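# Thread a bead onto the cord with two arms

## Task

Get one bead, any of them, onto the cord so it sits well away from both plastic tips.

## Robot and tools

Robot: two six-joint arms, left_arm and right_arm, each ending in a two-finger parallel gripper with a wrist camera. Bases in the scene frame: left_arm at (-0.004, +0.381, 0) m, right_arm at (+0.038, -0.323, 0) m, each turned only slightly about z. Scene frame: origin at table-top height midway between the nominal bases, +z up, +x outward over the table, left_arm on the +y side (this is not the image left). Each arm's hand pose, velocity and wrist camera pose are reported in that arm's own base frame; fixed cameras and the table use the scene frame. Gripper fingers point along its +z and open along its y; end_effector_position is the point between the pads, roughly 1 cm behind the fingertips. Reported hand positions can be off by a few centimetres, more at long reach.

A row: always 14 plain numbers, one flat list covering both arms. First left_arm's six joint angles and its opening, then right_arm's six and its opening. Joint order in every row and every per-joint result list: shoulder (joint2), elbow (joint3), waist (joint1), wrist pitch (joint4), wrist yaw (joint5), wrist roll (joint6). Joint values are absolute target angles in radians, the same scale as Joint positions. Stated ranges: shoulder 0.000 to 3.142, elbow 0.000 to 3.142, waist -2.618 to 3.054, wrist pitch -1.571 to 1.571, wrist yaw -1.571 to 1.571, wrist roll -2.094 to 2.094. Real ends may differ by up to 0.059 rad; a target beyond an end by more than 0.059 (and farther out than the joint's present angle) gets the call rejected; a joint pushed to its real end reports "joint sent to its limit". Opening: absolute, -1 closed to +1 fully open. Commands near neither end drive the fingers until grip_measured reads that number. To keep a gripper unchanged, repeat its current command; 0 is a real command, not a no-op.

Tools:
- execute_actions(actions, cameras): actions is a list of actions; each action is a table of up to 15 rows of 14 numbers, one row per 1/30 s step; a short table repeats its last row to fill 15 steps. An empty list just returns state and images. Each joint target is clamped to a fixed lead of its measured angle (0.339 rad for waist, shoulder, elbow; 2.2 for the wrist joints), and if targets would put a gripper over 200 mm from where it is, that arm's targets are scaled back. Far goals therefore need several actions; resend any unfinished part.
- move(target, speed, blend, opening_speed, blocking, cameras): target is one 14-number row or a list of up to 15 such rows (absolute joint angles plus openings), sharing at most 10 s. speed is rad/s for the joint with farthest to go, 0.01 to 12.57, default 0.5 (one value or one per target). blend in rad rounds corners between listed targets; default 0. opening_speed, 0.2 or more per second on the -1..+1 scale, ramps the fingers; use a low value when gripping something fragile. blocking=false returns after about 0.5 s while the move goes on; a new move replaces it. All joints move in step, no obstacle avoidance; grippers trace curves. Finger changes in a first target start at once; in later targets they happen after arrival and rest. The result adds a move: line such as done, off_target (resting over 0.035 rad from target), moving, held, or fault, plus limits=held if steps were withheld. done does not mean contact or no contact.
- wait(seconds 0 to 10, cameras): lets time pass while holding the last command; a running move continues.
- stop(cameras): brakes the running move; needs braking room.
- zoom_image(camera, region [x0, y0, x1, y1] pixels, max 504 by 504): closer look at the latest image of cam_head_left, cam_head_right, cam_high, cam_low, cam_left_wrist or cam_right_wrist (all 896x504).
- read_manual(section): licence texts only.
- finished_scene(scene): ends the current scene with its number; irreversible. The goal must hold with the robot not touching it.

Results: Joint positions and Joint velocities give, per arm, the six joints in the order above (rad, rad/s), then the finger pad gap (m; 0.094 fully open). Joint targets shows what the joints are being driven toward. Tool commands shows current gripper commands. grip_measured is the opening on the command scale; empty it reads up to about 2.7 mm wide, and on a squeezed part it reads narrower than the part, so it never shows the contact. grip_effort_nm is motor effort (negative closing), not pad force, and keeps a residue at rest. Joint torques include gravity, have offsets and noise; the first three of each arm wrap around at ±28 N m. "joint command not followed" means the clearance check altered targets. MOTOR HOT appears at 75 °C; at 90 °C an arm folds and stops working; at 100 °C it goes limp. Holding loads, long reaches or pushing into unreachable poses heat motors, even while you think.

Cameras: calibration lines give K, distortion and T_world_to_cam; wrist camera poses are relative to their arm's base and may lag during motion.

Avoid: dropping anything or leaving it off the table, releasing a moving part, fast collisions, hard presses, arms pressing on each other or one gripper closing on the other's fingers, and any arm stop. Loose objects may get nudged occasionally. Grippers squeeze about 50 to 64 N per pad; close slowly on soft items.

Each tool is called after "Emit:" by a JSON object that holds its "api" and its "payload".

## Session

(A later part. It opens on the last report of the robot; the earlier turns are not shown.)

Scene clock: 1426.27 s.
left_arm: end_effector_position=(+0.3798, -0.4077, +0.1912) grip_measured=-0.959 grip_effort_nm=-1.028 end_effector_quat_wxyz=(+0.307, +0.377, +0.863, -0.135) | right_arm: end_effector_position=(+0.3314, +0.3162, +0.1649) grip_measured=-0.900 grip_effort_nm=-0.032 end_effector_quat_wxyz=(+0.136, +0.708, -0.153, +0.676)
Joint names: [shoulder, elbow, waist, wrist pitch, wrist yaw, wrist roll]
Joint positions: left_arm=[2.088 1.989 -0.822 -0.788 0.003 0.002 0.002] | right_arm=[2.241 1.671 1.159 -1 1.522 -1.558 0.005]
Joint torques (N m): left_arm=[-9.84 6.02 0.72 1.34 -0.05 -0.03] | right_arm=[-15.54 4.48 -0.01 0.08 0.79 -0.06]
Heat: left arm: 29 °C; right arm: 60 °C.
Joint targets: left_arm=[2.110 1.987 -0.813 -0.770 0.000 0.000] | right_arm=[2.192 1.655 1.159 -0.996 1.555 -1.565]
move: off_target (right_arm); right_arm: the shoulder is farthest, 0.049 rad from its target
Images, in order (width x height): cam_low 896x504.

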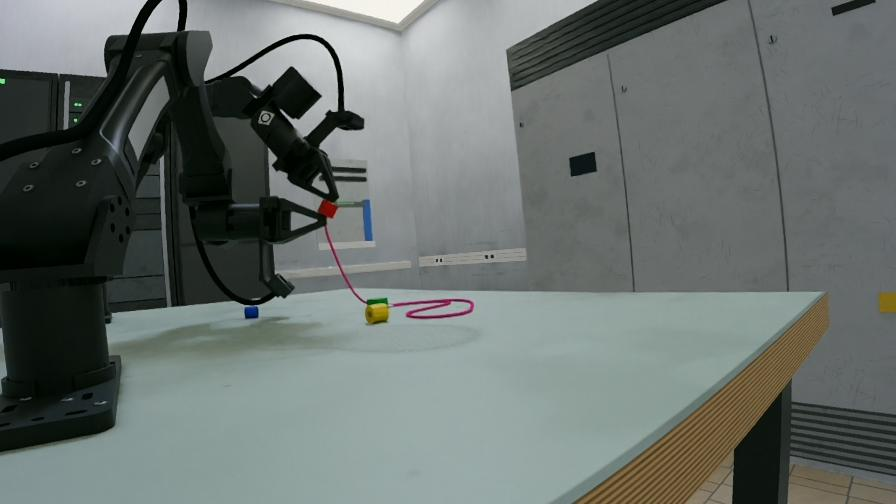

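Emit:
{"api": "move", "payload": {"target": [1.985,1.987,-0.8125,-0.770,0,0,-1,2.192,1.655,1.159,-0.996,1.555,-1.565,-0.90], "speed": 0.12, "cameras": ["cam_low","cam_left_wrist"]}}

Emit:
{"api": "zoom_image", "payload": {"camera": "cam_low", "region": [280, 150, 370, 240]}}

Emit:
{"api": "zoom_image", "payload": {"camera": "cam_left_wrist", "region": [370, 270, 570, 450]}}

Scene clock: 1457.67 s.
left_arm: end_effector_position=(+0.3773, -0.4051, +0.2023) grip_measured=-0.959 grip_effort_nm=-1.028 end_effector_quat_wxyz=(+0.315, +0.376, +0.860, -0.138) | right_arm: end_effector_position=(+0.3313, +0.3157, +0.1741) grip_measured=-0.900 grip_effort_nm=-0.027 end_effector_quat_wxyz=(+0.135, +0.697, -0.154, +0.687)
Joint names: [shoulder, elbow, waist, wrist pitch, wrist yaw, wrist roll]
Joint positions: left_arm=[2.061 1.983 -0.822 -0.791 0.003 0.002 0.002] | right_arm=[2.231 1.671 1.159 -1 1.552 -1.558 0.005]
Joint torques (N m): left_arm=[-18.29 6.46 0.7 1.39 -0.04 -0.03] | right_arm=[-14.65 4.45 0.01 0.1 0.53 -0.06]
Heat: left arm: 29 °C; right arm: 60 °C.
Joint targets: left_arm=[1.985 1.987 -0.813 -0.770 0.000 0.000] | right_arm=[2.192 1.655 1.159 -0.996 1.555 -1.565]
move: off_target (left_arm, right_arm); left_arm: the shoulder is farthest, 0.076 rad from its target; right_arm: the shoulder is farthest, 0.039 rad from its target
camera_calibration:
cam_left_wrist: T_world_to_cam=[[-0.796379, -0.599391, -0.0806897, 0.0784426], [-0.603653, 0.795971, 0.0450877, 0.566973], [0.0372015, 0.0846155, -0.995719, 0.334867], [0, 0, 0, 1]] pos_world=[0.392268, -0.432611, 0.314199]
Images, in order (width x height): cam_low 896x504, cam_left_wrist 896x504.

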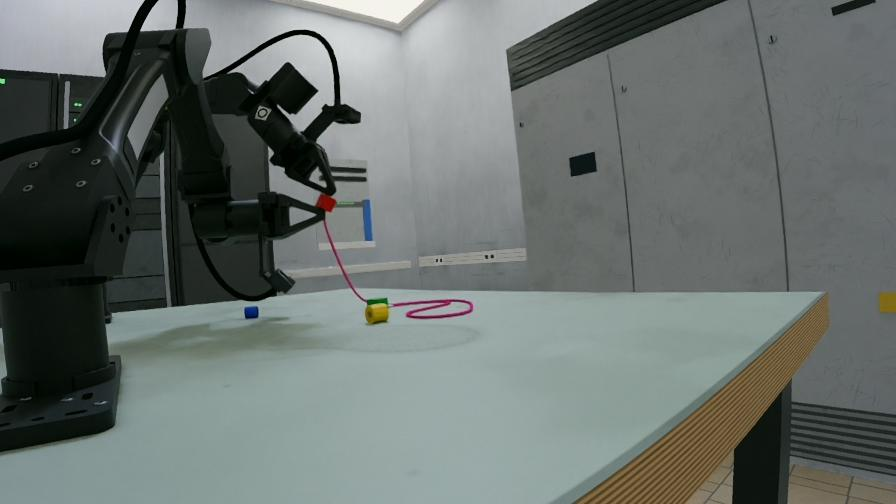

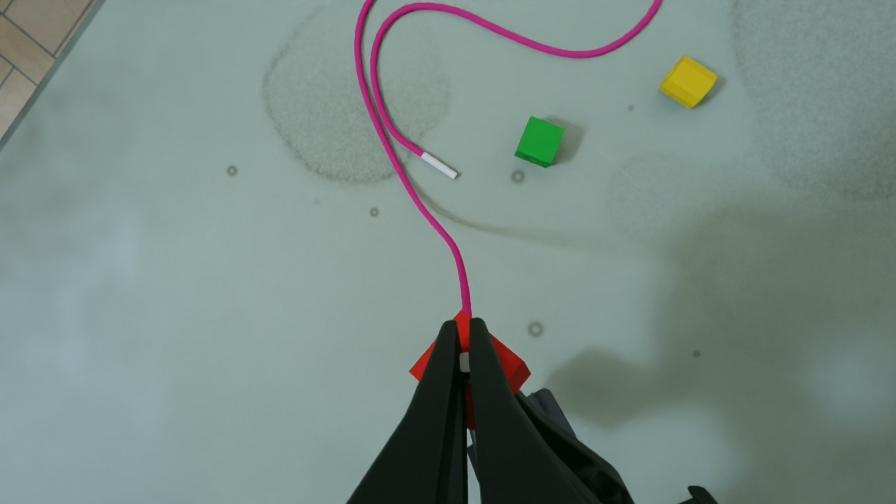

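Scaled by 5.600 from the camera's 896x504 image, which has a finer 1280x720 frame.

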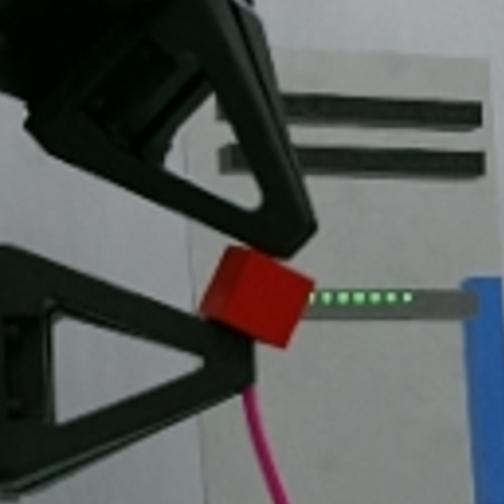

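Scaled by 2.520 from the camera's 896x504 image, which has a finer 1280x720 frame.

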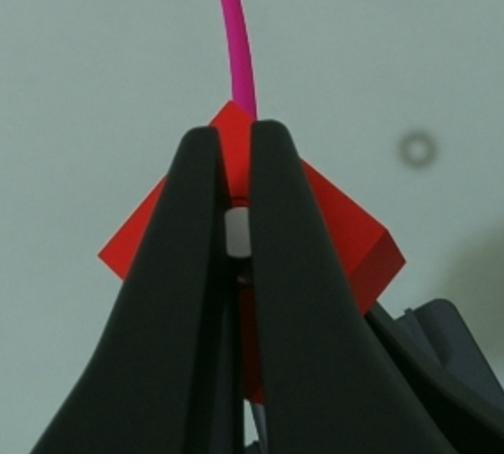

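Emit:
{"api": "move", "payload": {"target": [[2.035,1.987,-0.8125,-0.770,0,0,-1,2.192,1.655,1.159,-0.996,1.555,-1.565,-0.90],[2.035,1.987,-0.8125,-0.770,0,0,-1,2.192,1.655,1.159,-0.996,1.555,-1.565,-0.87]], "speed": 0.1, "opening_speed": 0.2, "cameras": ["cam_low"]}}

Emit:
{"api": "zoom_image", "payload": {"camera": "cam_low", "region": [280, 150, 370, 240]}}

Scene clock: 1467.67 s.
left_arm: end_effector_position=(+0.3775, -0.4053, +0.2025) grip_measured=-0.959 grip_effort_nm=-1.028 end_effector_quat_wxyz=(+0.315, +0.376, +0.860, -0.138) | right_arm: end_effector_position=(+0.3313, +0.3157, +0.1717) grip_measured=-0.873 grip_effort_nm=0.120 end_effector_quat_wxyz=(+0.134, +0.701, -0.155, +0.683)
Joint names: [shoulder, elbow, waist, wrist pitch, wrist yaw, wrist roll]
Joint positions: left_arm=[2.061 1.983 -0.822 -0.79 0.003 0.002 0.002] | right_arm=[2.231 1.671 1.159 -1 1.539 -1.558 0.006]
Joint torques (N m): left_arm=[-13.71 6.46 0.73 1.37 -0.04 -0.03] | right_arm=[-14.72 4.51 0.01 0.09 0.65 -0.08]
Heat: left arm: 33 °C; right arm: 55 °C.
Joint targets: left_arm=[2.035 1.987 -0.813 -0.770 0.000 0.000] | right_arm=[2.192 1.655 1.159 -0.996 1.555 -1.565]
move: off_target (right_arm); target 2's new numbers were sent with right_arm's shoulder 0.039 rad from that target; right_arm: the shoulder is farthest, 0.039 rad from its target
Images, in order (width x height): cam_low 896x504.

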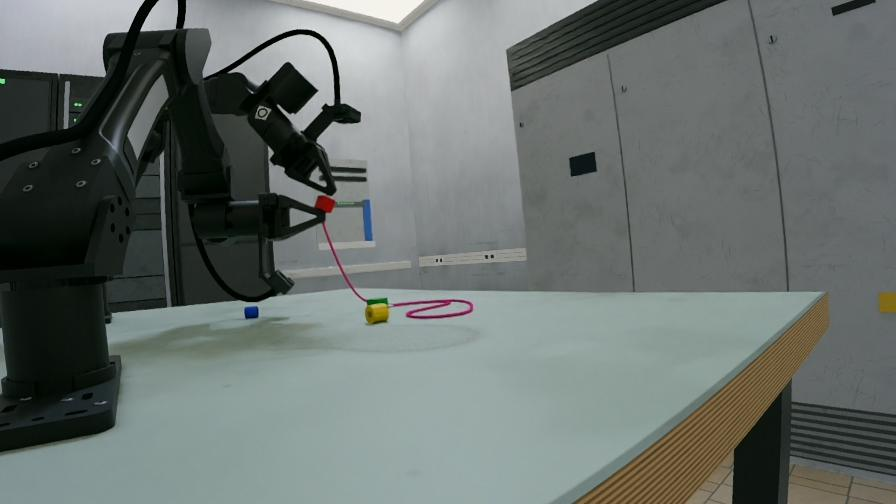

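Scaled by 5.600 from the camera's 896x504 image, which has a finer 1280x720 frame.

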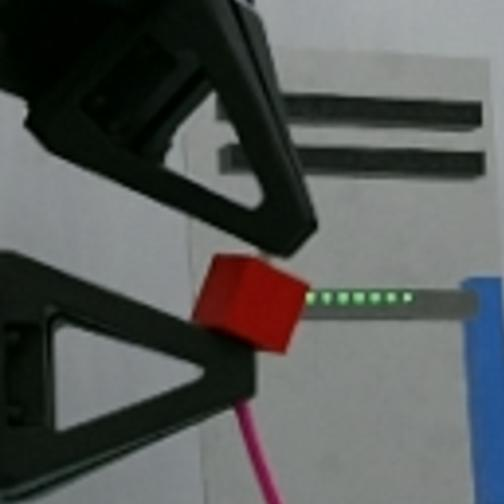

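Emit:
{"api": "move", "payload": {"target": [1.945,1.987,-0.8125,-0.770,0,0,-1,2.192,1.655,1.159,-0.996,1.555,-1.565,-0.87], "speed": 0.1, "cameras": ["cam_low"]}}

Emit:
{"api": "zoom_image", "payload": {"camera": "cam_low", "region": [280, 150, 370, 240]}}

Scene clock: 1477.10 s.
left_arm: end_effector_position=(+0.3733, -0.4008, +0.2354) grip_measured=-0.959 grip_effort_nm=-1.028 end_effector_quat_wxyz=(+0.342, +0.372, +0.850, -0.150) | right_arm: end_effector_position=(+0.3313, +0.3157, +0.1714) grip_measured=-0.873 grip_effort_nm=0.125 end_effector_quat_wxyz=(+0.134, +0.702, -0.155, +0.682)
Joint names: [shoulder, elbow, waist, wrist pitch, wrist yaw, wrist roll]
Joint positions: left_arm=[1.999 1.983 -0.822 -0.79 0.003 0.002 0.002] | right_arm=[2.231 1.671 1.159 -1 1.538 -1.558 0.006]
Joint torques (N m): left_arm=[-15.72 6.43 0.73 1.42 -0.05 -0.03] | right_arm=[-14.72 4.46 -0.01 0.08 0.67 -0.05]
Heat: left arm: 33 °C; right arm: 54 °C.
Joint targets: left_arm=[1.945 1.987 -0.813 -0.770 0.000 0.000] | right_arm=[2.192 1.655 1.159 -0.996 1.555 -1.565]
move: off_target (left_arm, right_arm); left_arm: the shoulder is farthest, 0.054 rad from its target; right_arm: the shoulder is farthest, 0.039 rad from its target
Images, in order (width x height): cam_low 896x504.

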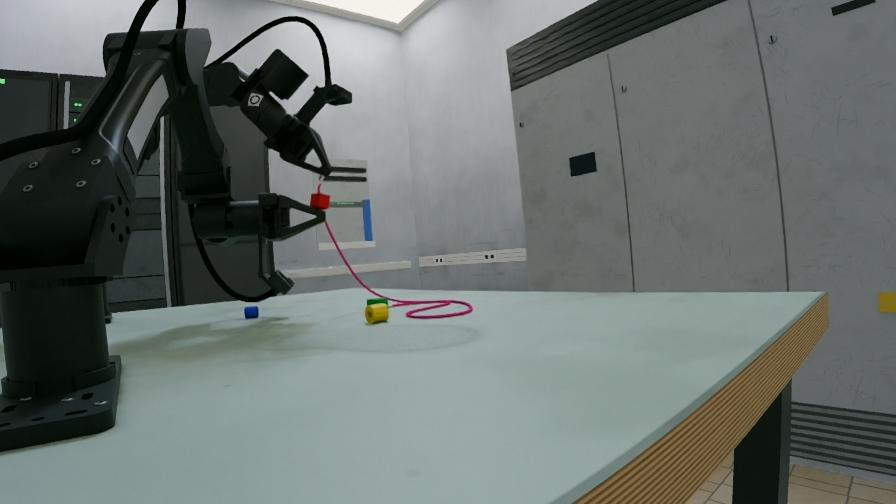

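Scaled by 5.600 from the camera's 896x504 image, which has a finer 1280x720 frame.

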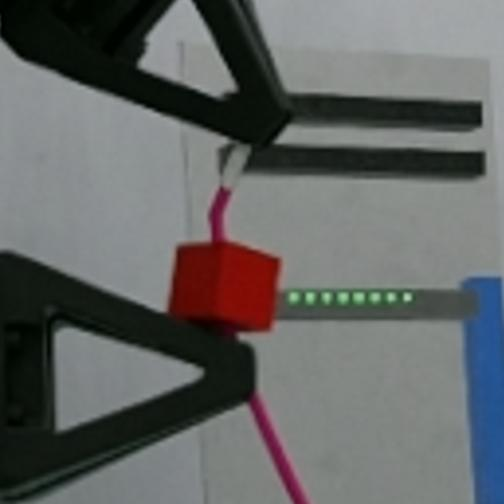

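Emit:
{"api": "move", "payload": {"target": [1.825,1.987,-0.8125,-0.725,0,0,-1,2.192,1.655,1.159,-0.996,1.555,-1.565,-0.87], "speed": 0.12, "cameras": ["cam_low","cam_left_wrist"]}}

Emit:
{"api": "zoom_image", "payload": {"camera": "cam_low", "region": [270, 130, 380, 240]}}

Scene clock: 1493.87 s.
left_arm: end_effector_position=(+0.3650, -0.3918, +0.3086) grip_measured=-0.959 grip_effort_nm=-1.028 end_effector_quat_wxyz=(+0.412, +0.358, +0.818, -0.180) | right_arm: end_effector_position=(+0.3313, +0.3157, +0.1714) grip_measured=-0.873 grip_effort_nm=0.120 end_effector_quat_wxyz=(+0.134, +0.702, -0.155, +0.682)
Joint names: [shoulder, elbow, waist, wrist pitch, wrist yaw, wrist roll]
Joint positions: left_arm=[1.874 1.983 -0.822 -0.748 0.003 0.002 0.002] | right_arm=[2.231 1.671 1.159 -1 1.537 -1.558 0.006]
Joint torques (N m): left_arm=[-14.06 6.38 0.75 1.58 -0.05 -0.03] | right_arm=[-14.63 4.49 -0.02 0.1 0.65 -0.06]
Heat: left arm: 35 °C; right arm: 52 °C.
Joint targets: left_arm=[1.825 1.987 -0.813 -0.725 0.000 0.000] | right_arm=[2.192 1.655 1.159 -0.996 1.555 -1.565]
move: off_target (left_arm, right_arm); left_arm: the shoulder is farthest, 0.049 rad from its target; right_arm: the shoulder is farthest, 0.039 rad from its target
camera_calibration:
cam_left_wrist: T_world_to_cam=[[-0.781959, -0.614888, -0.102239, 0.0804057], [-0.592784, 0.784285, -0.183042, 0.605995], [0.192735, -0.0825259, -0.977774, 0.312138], [0, 0, 0, 1]] pos_world=[0.361938, -0.400072, 0.424344]
Images, in order (width x height): cam_low 896x504, cam_left_wrist 896x504.

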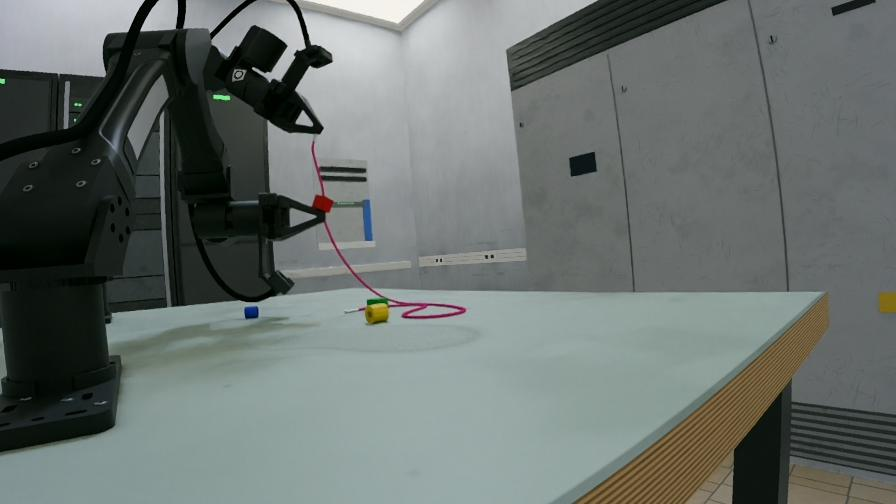

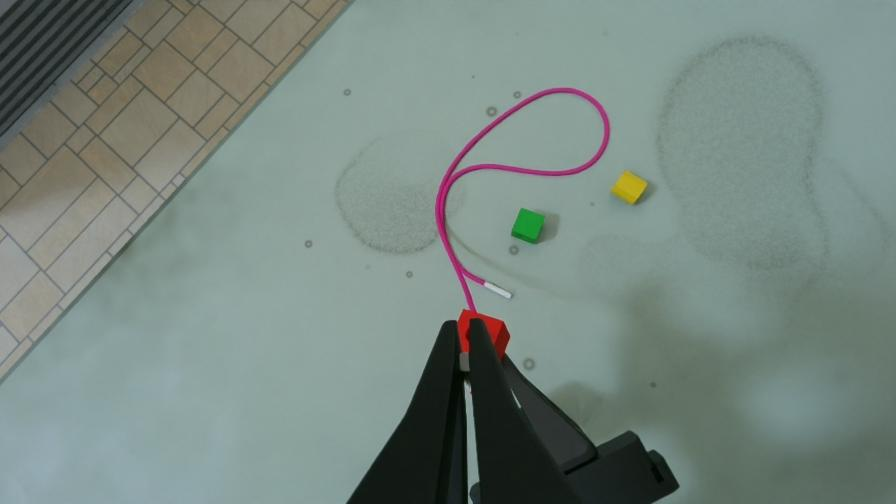

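Scaled by 4.582 from the camera's 896x504 image, which has a finer 1280x720 frame.

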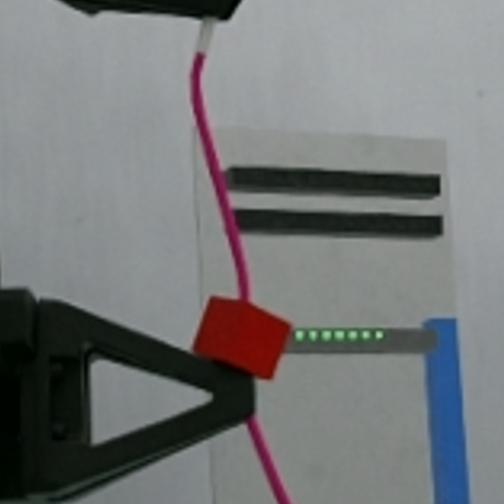

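Emit:
{"api": "move", "payload": {"target": [[1.825,1.987,-0.8125,-0.725,0,0,-1,2.192,1.655,1.159,-0.996,1.555,-1.565,-1],[1.815,1.832,-0.875,-0.581,0,0,-1,2.192,1.655,1.159,-0.996,1.50,0.0,-1]], "speed": [0.2,0.5], "cameras": ["cam_low","cam_left_wrist"]}}

Emit:
{"api": "zoom_image", "payload": {"camera": "cam_low", "region": [260, 120, 380, 240]}}

Scene clock: 1652.87 s.
left_arm: end_effector_position=(+0.3528, -0.4147, +0.2712) grip_measured=-0.959 grip_effort_nm=-1.028 end_effector_quat_wxyz=(+0.404, +0.377, +0.812, -0.188) | right_arm: end_effector_position=(+0.3308, +0.3160, +0.1619) grip_measured=-0.955 grip_effort_nm=-1.057 end_effector_quat_wxyz=(+0.367, -0.407, +0.615, -0.567)
Joint names: [shoulder, elbow, waist, wrist pitch, wrist yaw, wrist roll]
Joint positions: left_arm=[1.874 1.835 -0.867 -0.607 0.003 0.002 0.002] | right_arm=[2.231 1.671 1.159 -1 1.484 -0.02 0.002]
Joint torques (N m): left_arm=[-15.25 6.11 -0.68 1.6 -0.04 -0.03] | right_arm=[-14.71 4.44 0.02 0.1 0.65 0.23]
Heat: left arm: 34 °C; right arm: 52 °C.
Joint targets: left_arm=[1.815 1.832 -0.875 -0.581 0.000 0.000] | right_arm=[2.192 1.655 1.159 -0.996 1.500 0.000]
move: off_target (left_arm, right_arm); left_arm: the shoulder is farthest, 0.059 rad from its target; right_arm: the shoulder is farthest, 0.039 rad from its target
camera_calibration:
cam_left_wrist: T_world_to_cam=[[-0.809344, -0.57848, -0.101604, 0.0776496], [-0.557701, 0.811178, -0.175953, 0.60681], [0.184204, -0.0857418, -0.979141, 0.278186], [0, 0, 0, 1]] pos_world=[0.350021, -0.42346, 0.387043]
Images, in order (width x height): cam_low 896x504, cam_left_wrist 896x504.

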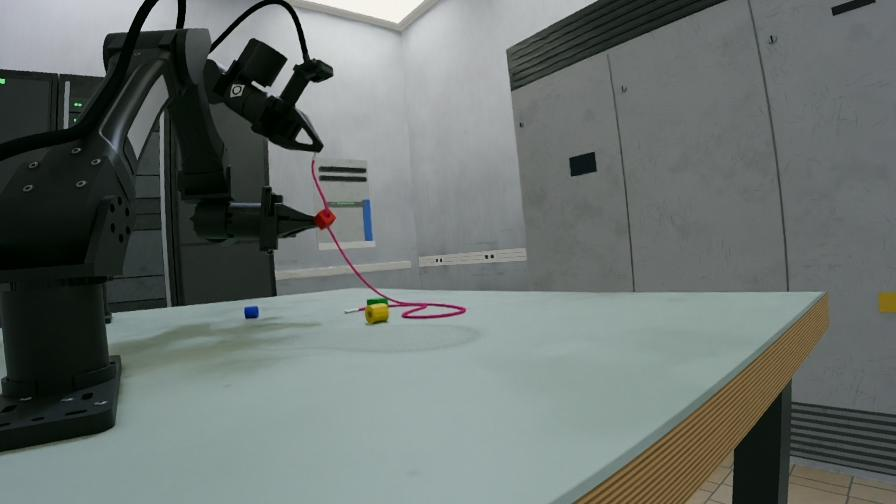

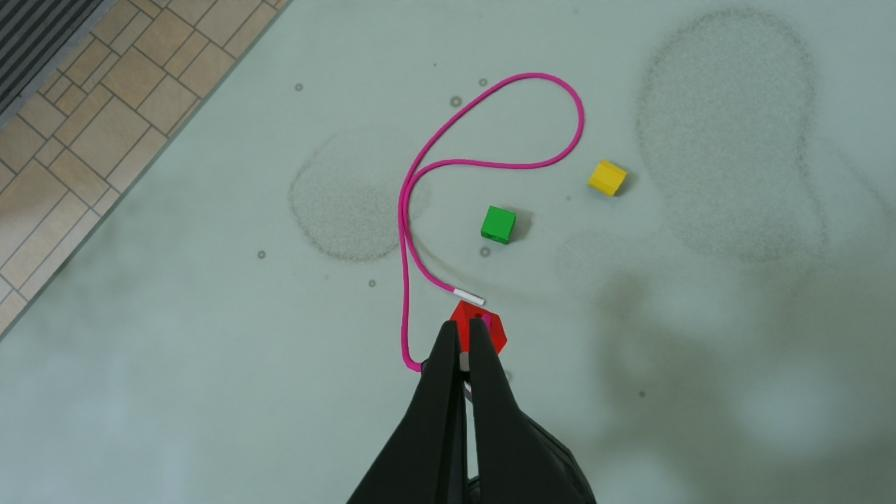

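Scaled by 4.200 from the camera's 896x504 image, which has a finer 1280x720 frame.

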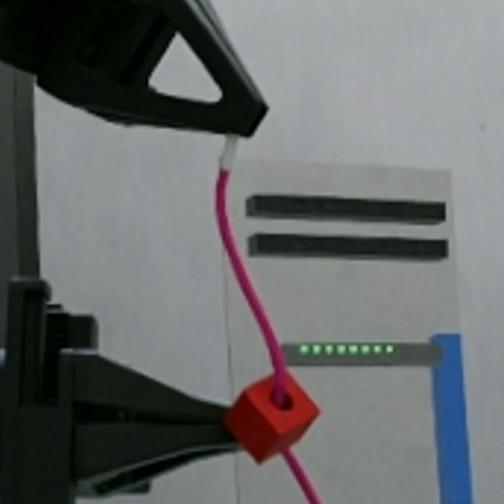

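Emit:
{"api": "move", "payload": {"target": [2.102,1.92,-0.945,-0.7465,0,0,-1,2.192,1.426,1.142,-0.776,1.10,0.0,-1], "speed": 0.2, "cameras": ["cam_low","cam_left_wrist","cam_high"]}}

Emit:
{"api": "zoom_image", "payload": {"camera": "cam_low", "region": [260, 180, 400, 320]}}

Scene clock: 1718.53 s.
left_arm: end_effector_position=(+0.3237, -0.4395, +0.1556) grip_measured=-0.959 grip_effort_nm=-1.033 end_effector_quat_wxyz=(+0.271, +0.431, +0.849, -0.138) | right_arm: end_effector_position=(+0.3033, +0.2944, +0.0420) grip_measured=-0.955 grip_effort_nm=-1.057 end_effector_quat_wxyz=(+0.268, -0.478, +0.710, -0.443)
Joint names: [shoulder, elbow, waist, wrist pitch, wrist yaw, wrist roll]
Joint positions: left_arm=[2.085 1.884 -0.937 -0.751 0.003 0.002 0.002] | right_arm=[2.231 1.439 1.151 -0.806 1.088 -0.018 0.002]
Joint torques (N m): left_arm=[-10.29 9.02 -0.65 1.16 -0.04 -0.02] | right_arm=[-14.01 4.07 -0.79 0.28 0.58 0.19]
Heat: left arm: 35 °C; right arm: 51 °C.
Joint targets: left_arm=[2.102 1.920 -0.945 -0.747 0.000 0.000] | right_arm=[2.192 1.426 1.142 -0.776 1.100 0.000]
move: off_target (left_arm, right_arm); left_arm: the elbow is farthest, 0.036 rad from its target; right_arm: the shoulder is farthest, 0.039 rad from its target
camera_calibration:
cam_left_wrist: T_world_to_cam=[[-0.863659, -0.498889, -0.072132, 0.0759636], [-0.504072, 0.854138, 0.127903, 0.544566], [-0.00219881, 0.146824, -0.98916, 0.332347], [0, 0, 0, 1]] pos_world=[0.340838, -0.476034, 0.264572]
Images, in order (width x height): cam_high 896x504, cam_low 896x504, cam_left_wrist 896x504.

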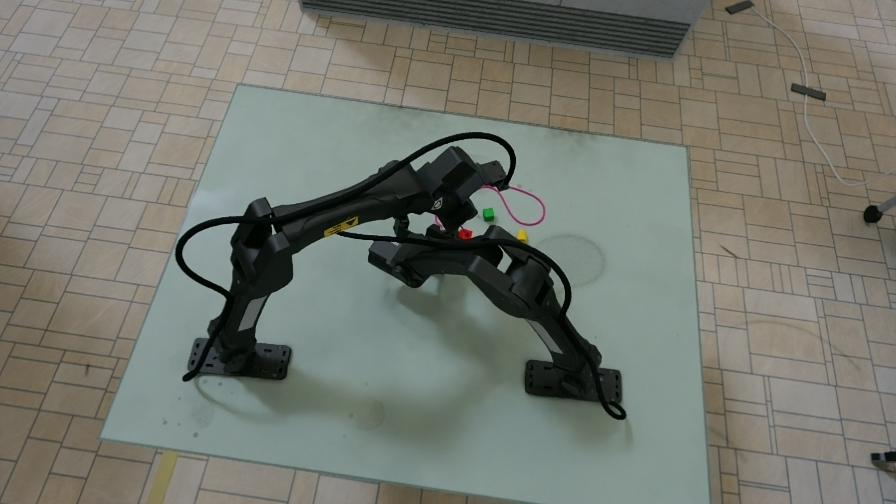

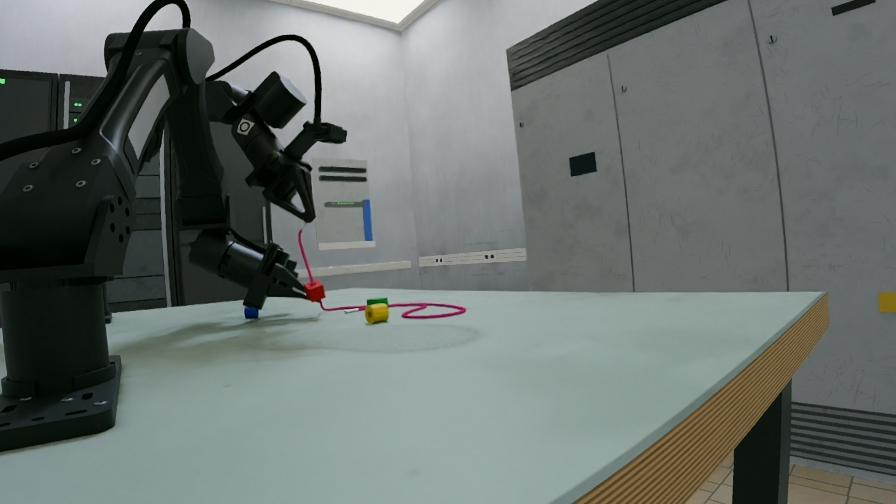

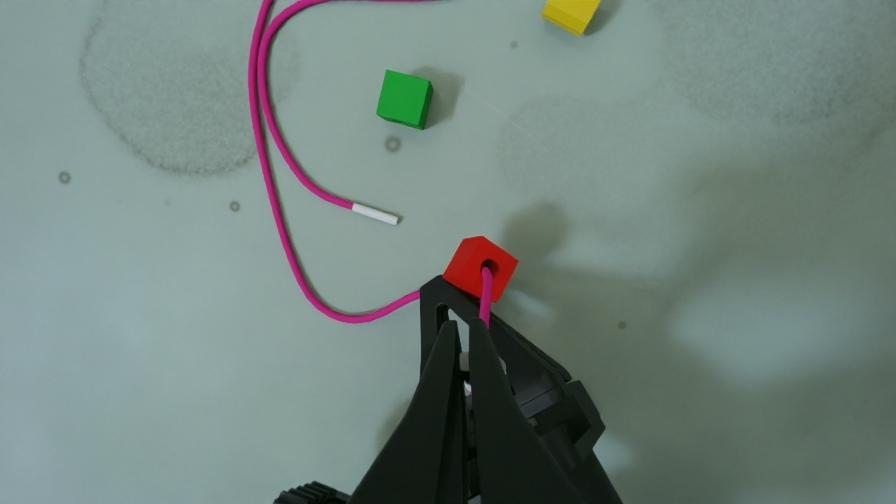

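Scaled by 3.600 from the camera's 896x504 image, which has a finer 1280x720 frame.

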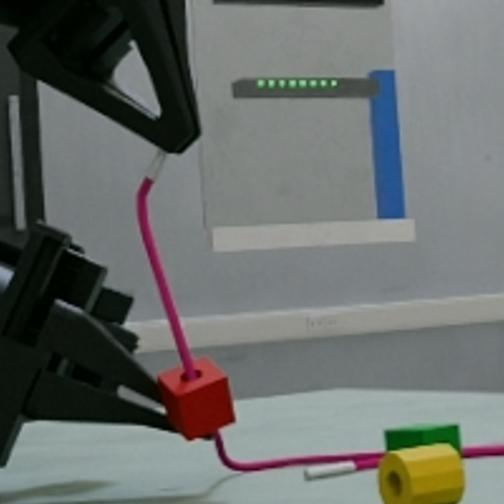

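Emit:
{"api": "move", "payload": {"target": [[2.102,1.92,-0.945,-0.7465,0,0,-1,2.192,1.426,1.142,-0.776,1.10,0.0,-0.7],[2.102,1.92,-0.945,-0.7465,0,0,-1,2.192,1.426,1.30,-0.776,1.10,0.0,-0.7]], "speed": 0.2, "opening_speed": 0.5, "cameras": ["cam_low","cam_left_wrist"]}}

Emit:
{"api": "zoom_image", "payload": {"camera": "cam_low", "region": [260, 180, 400, 320]}}

Scene clock: 1742.03 s.
left_arm: end_effector_position=(+0.3237, -0.4394, +0.1556) grip_measured=-0.959 grip_effort_nm=-1.033 end_effector_quat_wxyz=(+0.271, +0.431, +0.849, -0.138) | right_arm: end_effector_position=(+0.2569, +0.3357, +0.0416) grip_measured=-0.703 grip_effort_nm=0.120 end_effector_quat_wxyz=(+0.300, -0.528, +0.674, -0.421)
Joint names: [shoulder, elbow, waist, wrist pitch, wrist yaw, wrist roll]
Joint positions: left_arm=[2.085 1.884 -0.937 -0.752 0.003 0.002 0.002] | right_arm=[2.231 1.439 1.297 -0.804 1.086 -0.018 0.014]
Joint torques (N m): left_arm=[-10.3 9.01 -0.65 1.16 -0.03 -0.03] | right_arm=[-14.04 4.1 0.06 0.27 0.56 0.18]
Heat: left arm: 33 °C; right arm: 51 °C.
Joint targets: left_arm=[2.102 1.920 -0.945 -0.747 0.000 0.000] | right_arm=[2.192 1.426 1.300 -0.776 1.100 0.000]
move: off_target (left_arm, right_arm); left_arm: the elbow is farthest, 0.036 rad from its target; right_arm: the shoulder is farthest, 0.039 rad from its target
camera_calibration:
cam_left_wrist: T_world_to_cam=[[-0.86367, -0.498884, -0.0720279, 0.075935], [-0.504051, 0.854088, 0.12832, 0.544438], [-0.00249869, 0.147132, -0.989114, 0.332484], [0, 0, 0, 1]] pos_world=[0.340838, -0.476034, 0.264472]
Images, in order (width x height): cam_low 896x504, cam_left_wrist 896x504.

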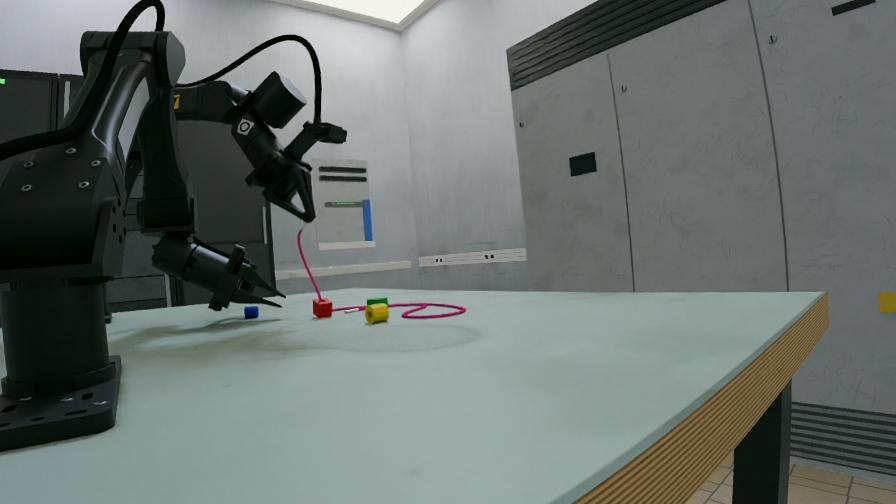

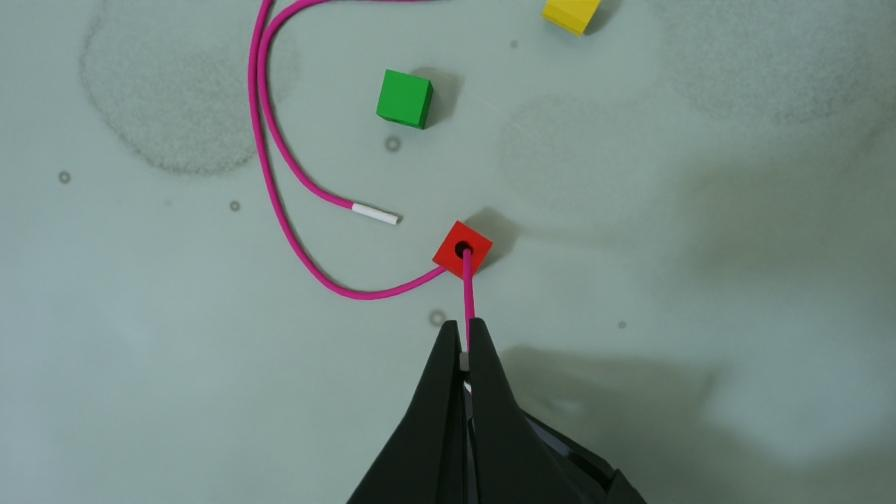

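Scaled by 3.600 from the camera's 896x504 image, which has a finer 1280x720 frame.

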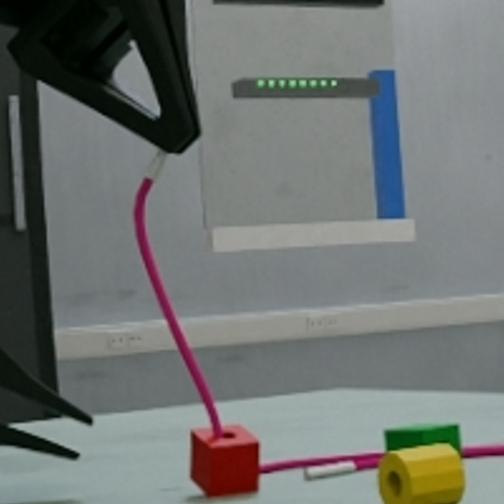

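Emit:
{"api": "move", "payload": {"target": [[2.102,1.92,-0.945,-0.7465,0,0,-1,1.83,0.85,1.30,-0.56,1.10,0.0,-0.7],[2.102,1.92,-0.945,-0.7465,0,0,-1,1.27,0.90,0.50,-0.90,0.3,0.0,-0.7],[2.03,1.044,-1.035,0.44,0,0,-1,1.27,0.90,0.50,-0.90,0.3,0.0,-0.7]], "speed": [0.5,0.7,0.4], "blend": [0.05,0.02,0], "cameras": ["cam_low","cam_left_wrist","cam_high"]}}

Emit:
{"api": "zoom_image", "payload": {"camera": "cam_low", "region": [240, 240, 400, 340]}}

Scene clock: 1803.60 s.
left_arm: end_effector_position=(+0.3254, -0.4414, +0.1606) grip_measured=-0.959 grip_effort_nm=-1.028 end_effector_quat_wxyz=(+0.277, +0.430, +0.848, -0.141) | right_arm: end_effector_position=(+0.2544, +0.1800, +0.0580) grip_measured=-0.703 grip_effort_nm=0.120 end_effector_quat_wxyz=(+0.253, -0.456, +0.774, -0.359)
Joint names: [shoulder, elbow, waist, wrist pitch, wrist yaw, wrist roll]
Joint positions: left_arm=[2.085 1.896 -0.937 -0.75 0.001 0.002 0.002] | right_arm=[1.705 0.863 1.079 -0.642 0.905 -0.029 0.014]
Joint torques (N m): left_arm=[-10.3 8.08 -0.65 1.18 -0.03 -0.03] | right_arm=[-6 5.04 0.59 0.26 0.52 0.09]
Heat: left arm: 32 °C; right arm: 51 °C.
Joint targets: left_arm=[2.102 1.920 -0.945 -0.746 0.000 0.000] | right_arm=[1.711 0.863 1.086 -0.634 0.916 -0.022]
move: held (right_arm; a check stopped the path), off_target (left_arm; braked when a check withheld steps of right_arm); path passed 1 of 3 targets; limits=held; left_arm: the wrist pitch is farthest, 1.190 rad from its target; right_arm: the wrist yaw is farthest, 0.605 rad from its target
joint command not followed: on one or more control steps a check withheld the commanded joint targets of the right arm, and it was not sent them on those steps.
cause: the commanded joint targets, or the way to them, would bring a part of the robot too close to another arm (this arm's wrist (the part past the wrist pitch) and the left arm's gripper housing).
camera_calibration:
cam_left_wrist: T_world_to_cam=[[-0.862687, -0.500217, -0.0745237, 0.0763242], [-0.505699, 0.855035, 0.11482, 0.549467], [0.00628549, 0.13674, -0.990587, 0.330489], [0, 0, 0, 1]] pos_world=[0.341631, -0.476826, 0.269976]
Images, in order (width x height): cam_high 896x504, cam_low 896x504, cam_left_wrist 896x504.

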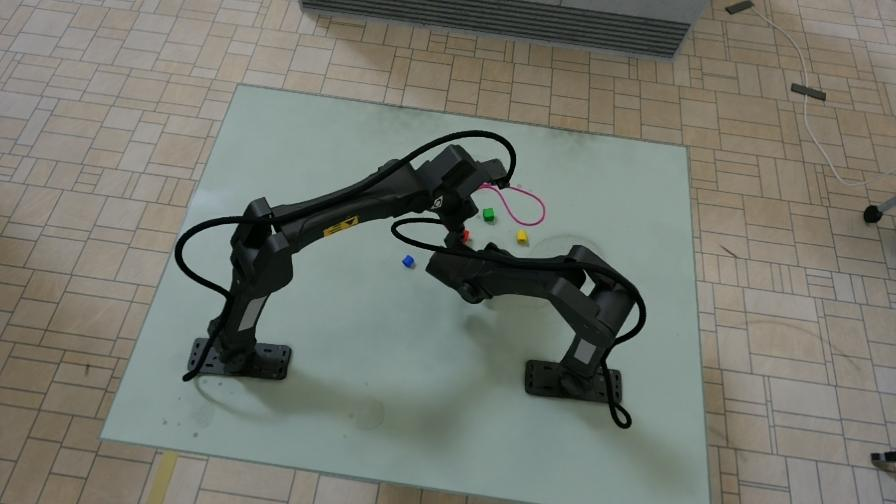

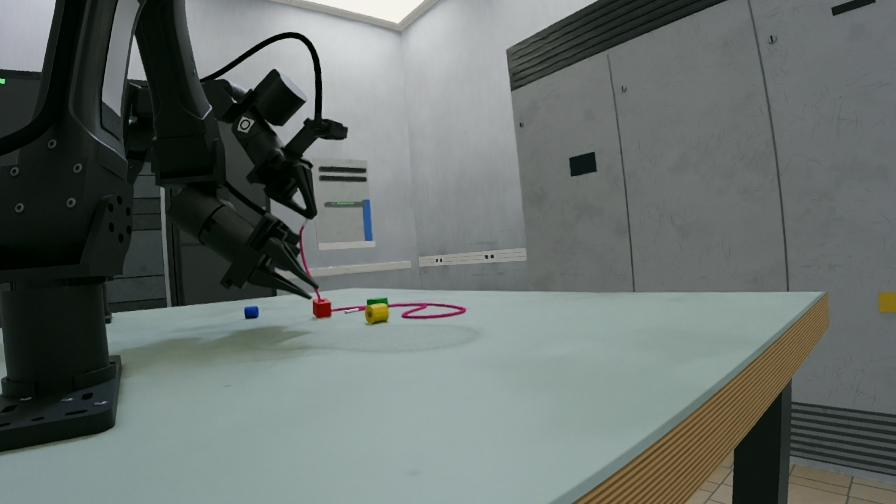

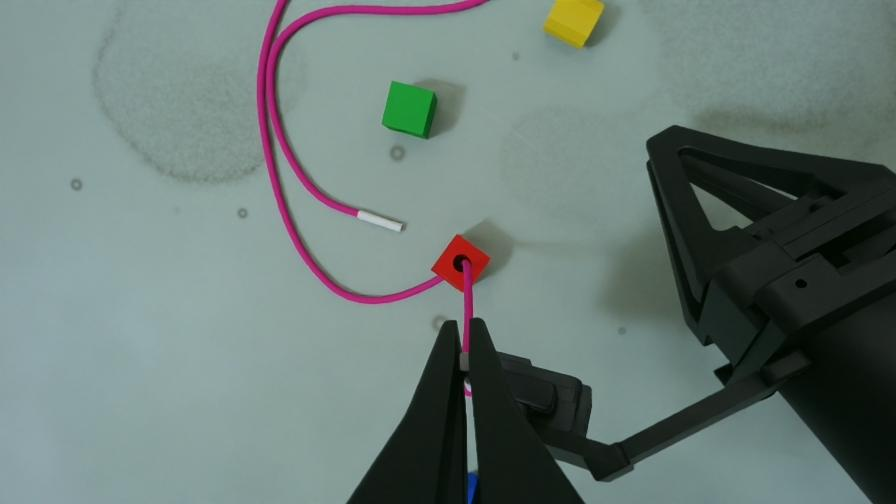

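Scaled by 3.150 from the camera's 896x504 image, which has a finer 1280x720 frame.

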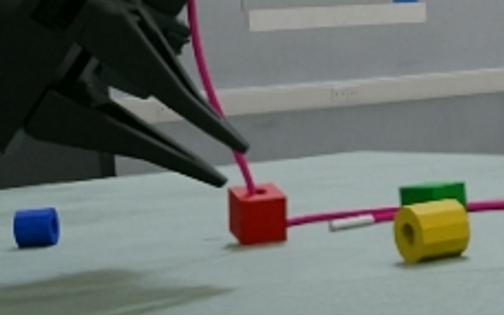

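Emit:
{"api": "move", "payload": {"target": [[2.102,1.92,-0.945,-0.7465,0,0,-1,1.25,0.47,1.08,-0.76,0.90,0.0,-0.7],[2.102,1.92,-0.945,-0.7465,0,0,-1,0.87,0.80,0.40,-1.20,0.3,0.0,-0.7],[2.03,1.044,-1.035,0.44,0,0,-1,0.87,0.80,0.40,-1.20,0.3,0.0,-0.7]], "speed": [0.5,0.7,0.4], "blend": [0.03,0.02,0], "cameras": ["cam_low","cam_left_wrist","cam_high"]}}

Emit:
{"api": "zoom_image", "payload": {"camera": "cam_low", "region": [240, 240, 400, 340]}}

Scene clock: 1833.27 s.
left_arm: end_effector_position=(+0.2790, -0.4544, +0.0364) grip_measured=-0.959 grip_effort_nm=-1.033 end_effector_quat_wxyz=(+0.413, +0.432, +0.769, -0.230) | right_arm: end_effector_position=(+0.1712, +0.0178, +0.1210) grip_measured=-0.703 grip_effort_nm=0.115 end_effector_quat_wxyz=(+0.157, -0.184, +0.963, -0.119)
Joint names: [shoulder, elbow, waist, wrist pitch, wrist yaw, wrist roll]
Joint positions: left_arm=[2.069 1.054 -1.023 0.428 -0.003 0.002 0.002] | right_arm=[0.878 0.763 0.408 -1.192 0.3 -0.008 0.014]
Joint torques (N m): left_arm=[-13.81 4.49 -0.95 1.51 0.01 -0.03] | right_arm=[-0.81 9.07 -0.77 0.43 0.14 0.09]
Heat: left arm: 32 °C; right arm: 46 °C.
Joint targets: left_arm=[2.030 1.044 -1.035 0.440 0.000 0.000] | right_arm=[0.870 0.800 0.400 -1.200 0.300 0.000]
move: off_target (left_arm, right_arm); left_arm: the shoulder is farthest, 0.039 rad from its target; right_arm: the elbow is farthest, 0.037 rad from its target
camera_calibration:
cam_left_wrist: T_world_to_cam=[[-0.883762, -0.454896, -0.1097, 0.0482235], [-0.421985, 0.876078, -0.233271, 0.550259], [0.20222, -0.159864, -0.966204, 0.0192469], [0, 0, 0, 1]] pos_world=[0.270927, -0.457057, 0.152246]
Images, in order (width x height): cam_high 896x504, cam_low 896x504, cam_left_wrist 896x504.

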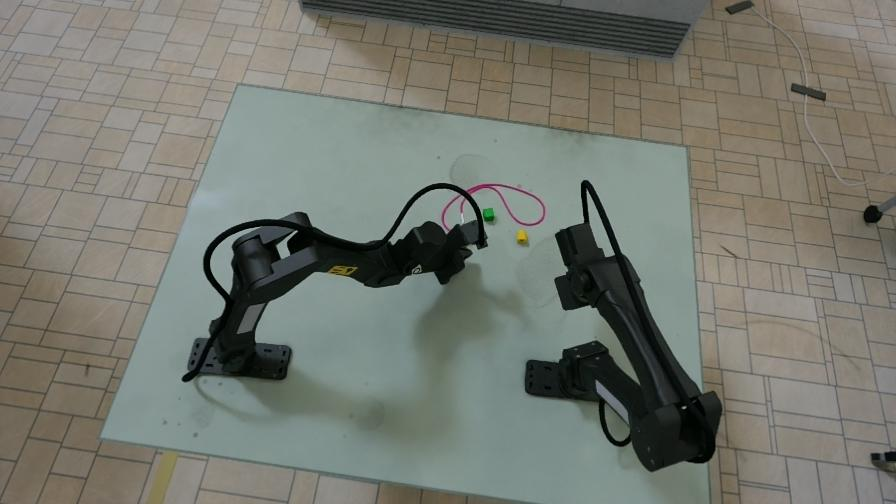

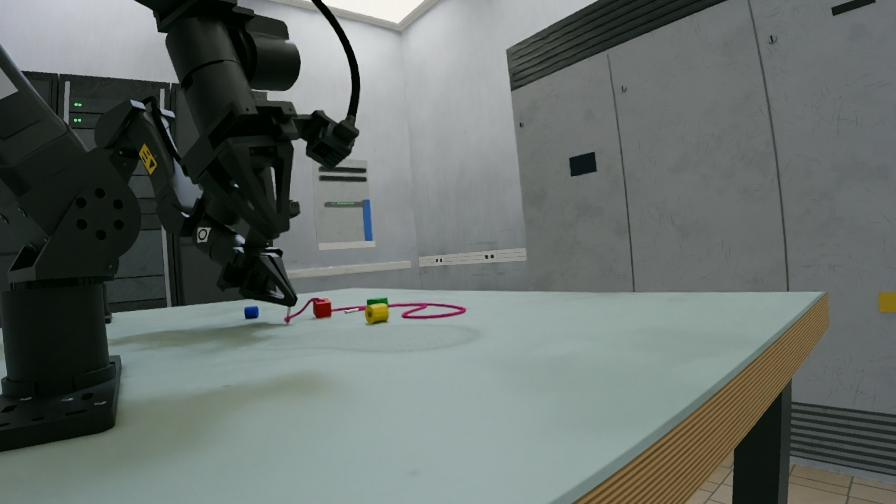

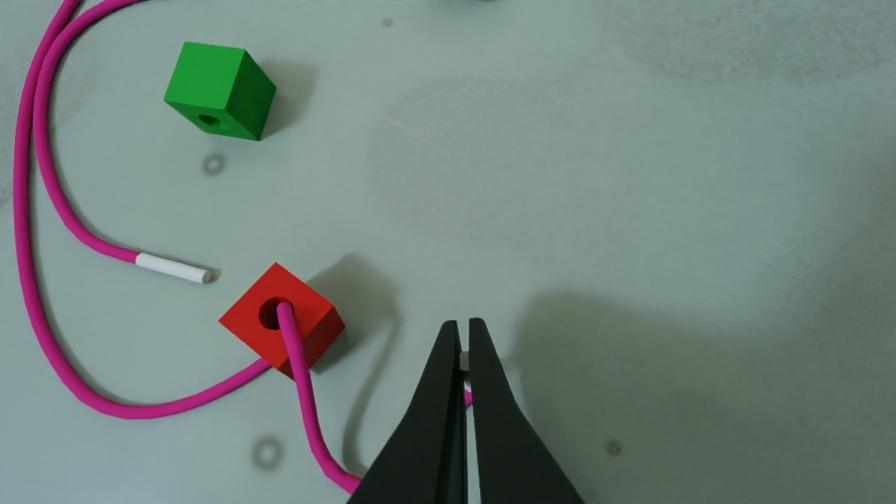

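Scaled by 3.150 from the camera's 896x504 image, which has a finer 1280x720 frame.

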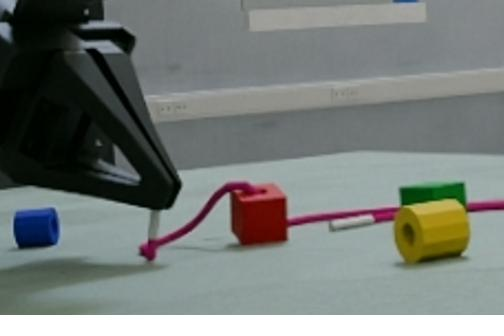

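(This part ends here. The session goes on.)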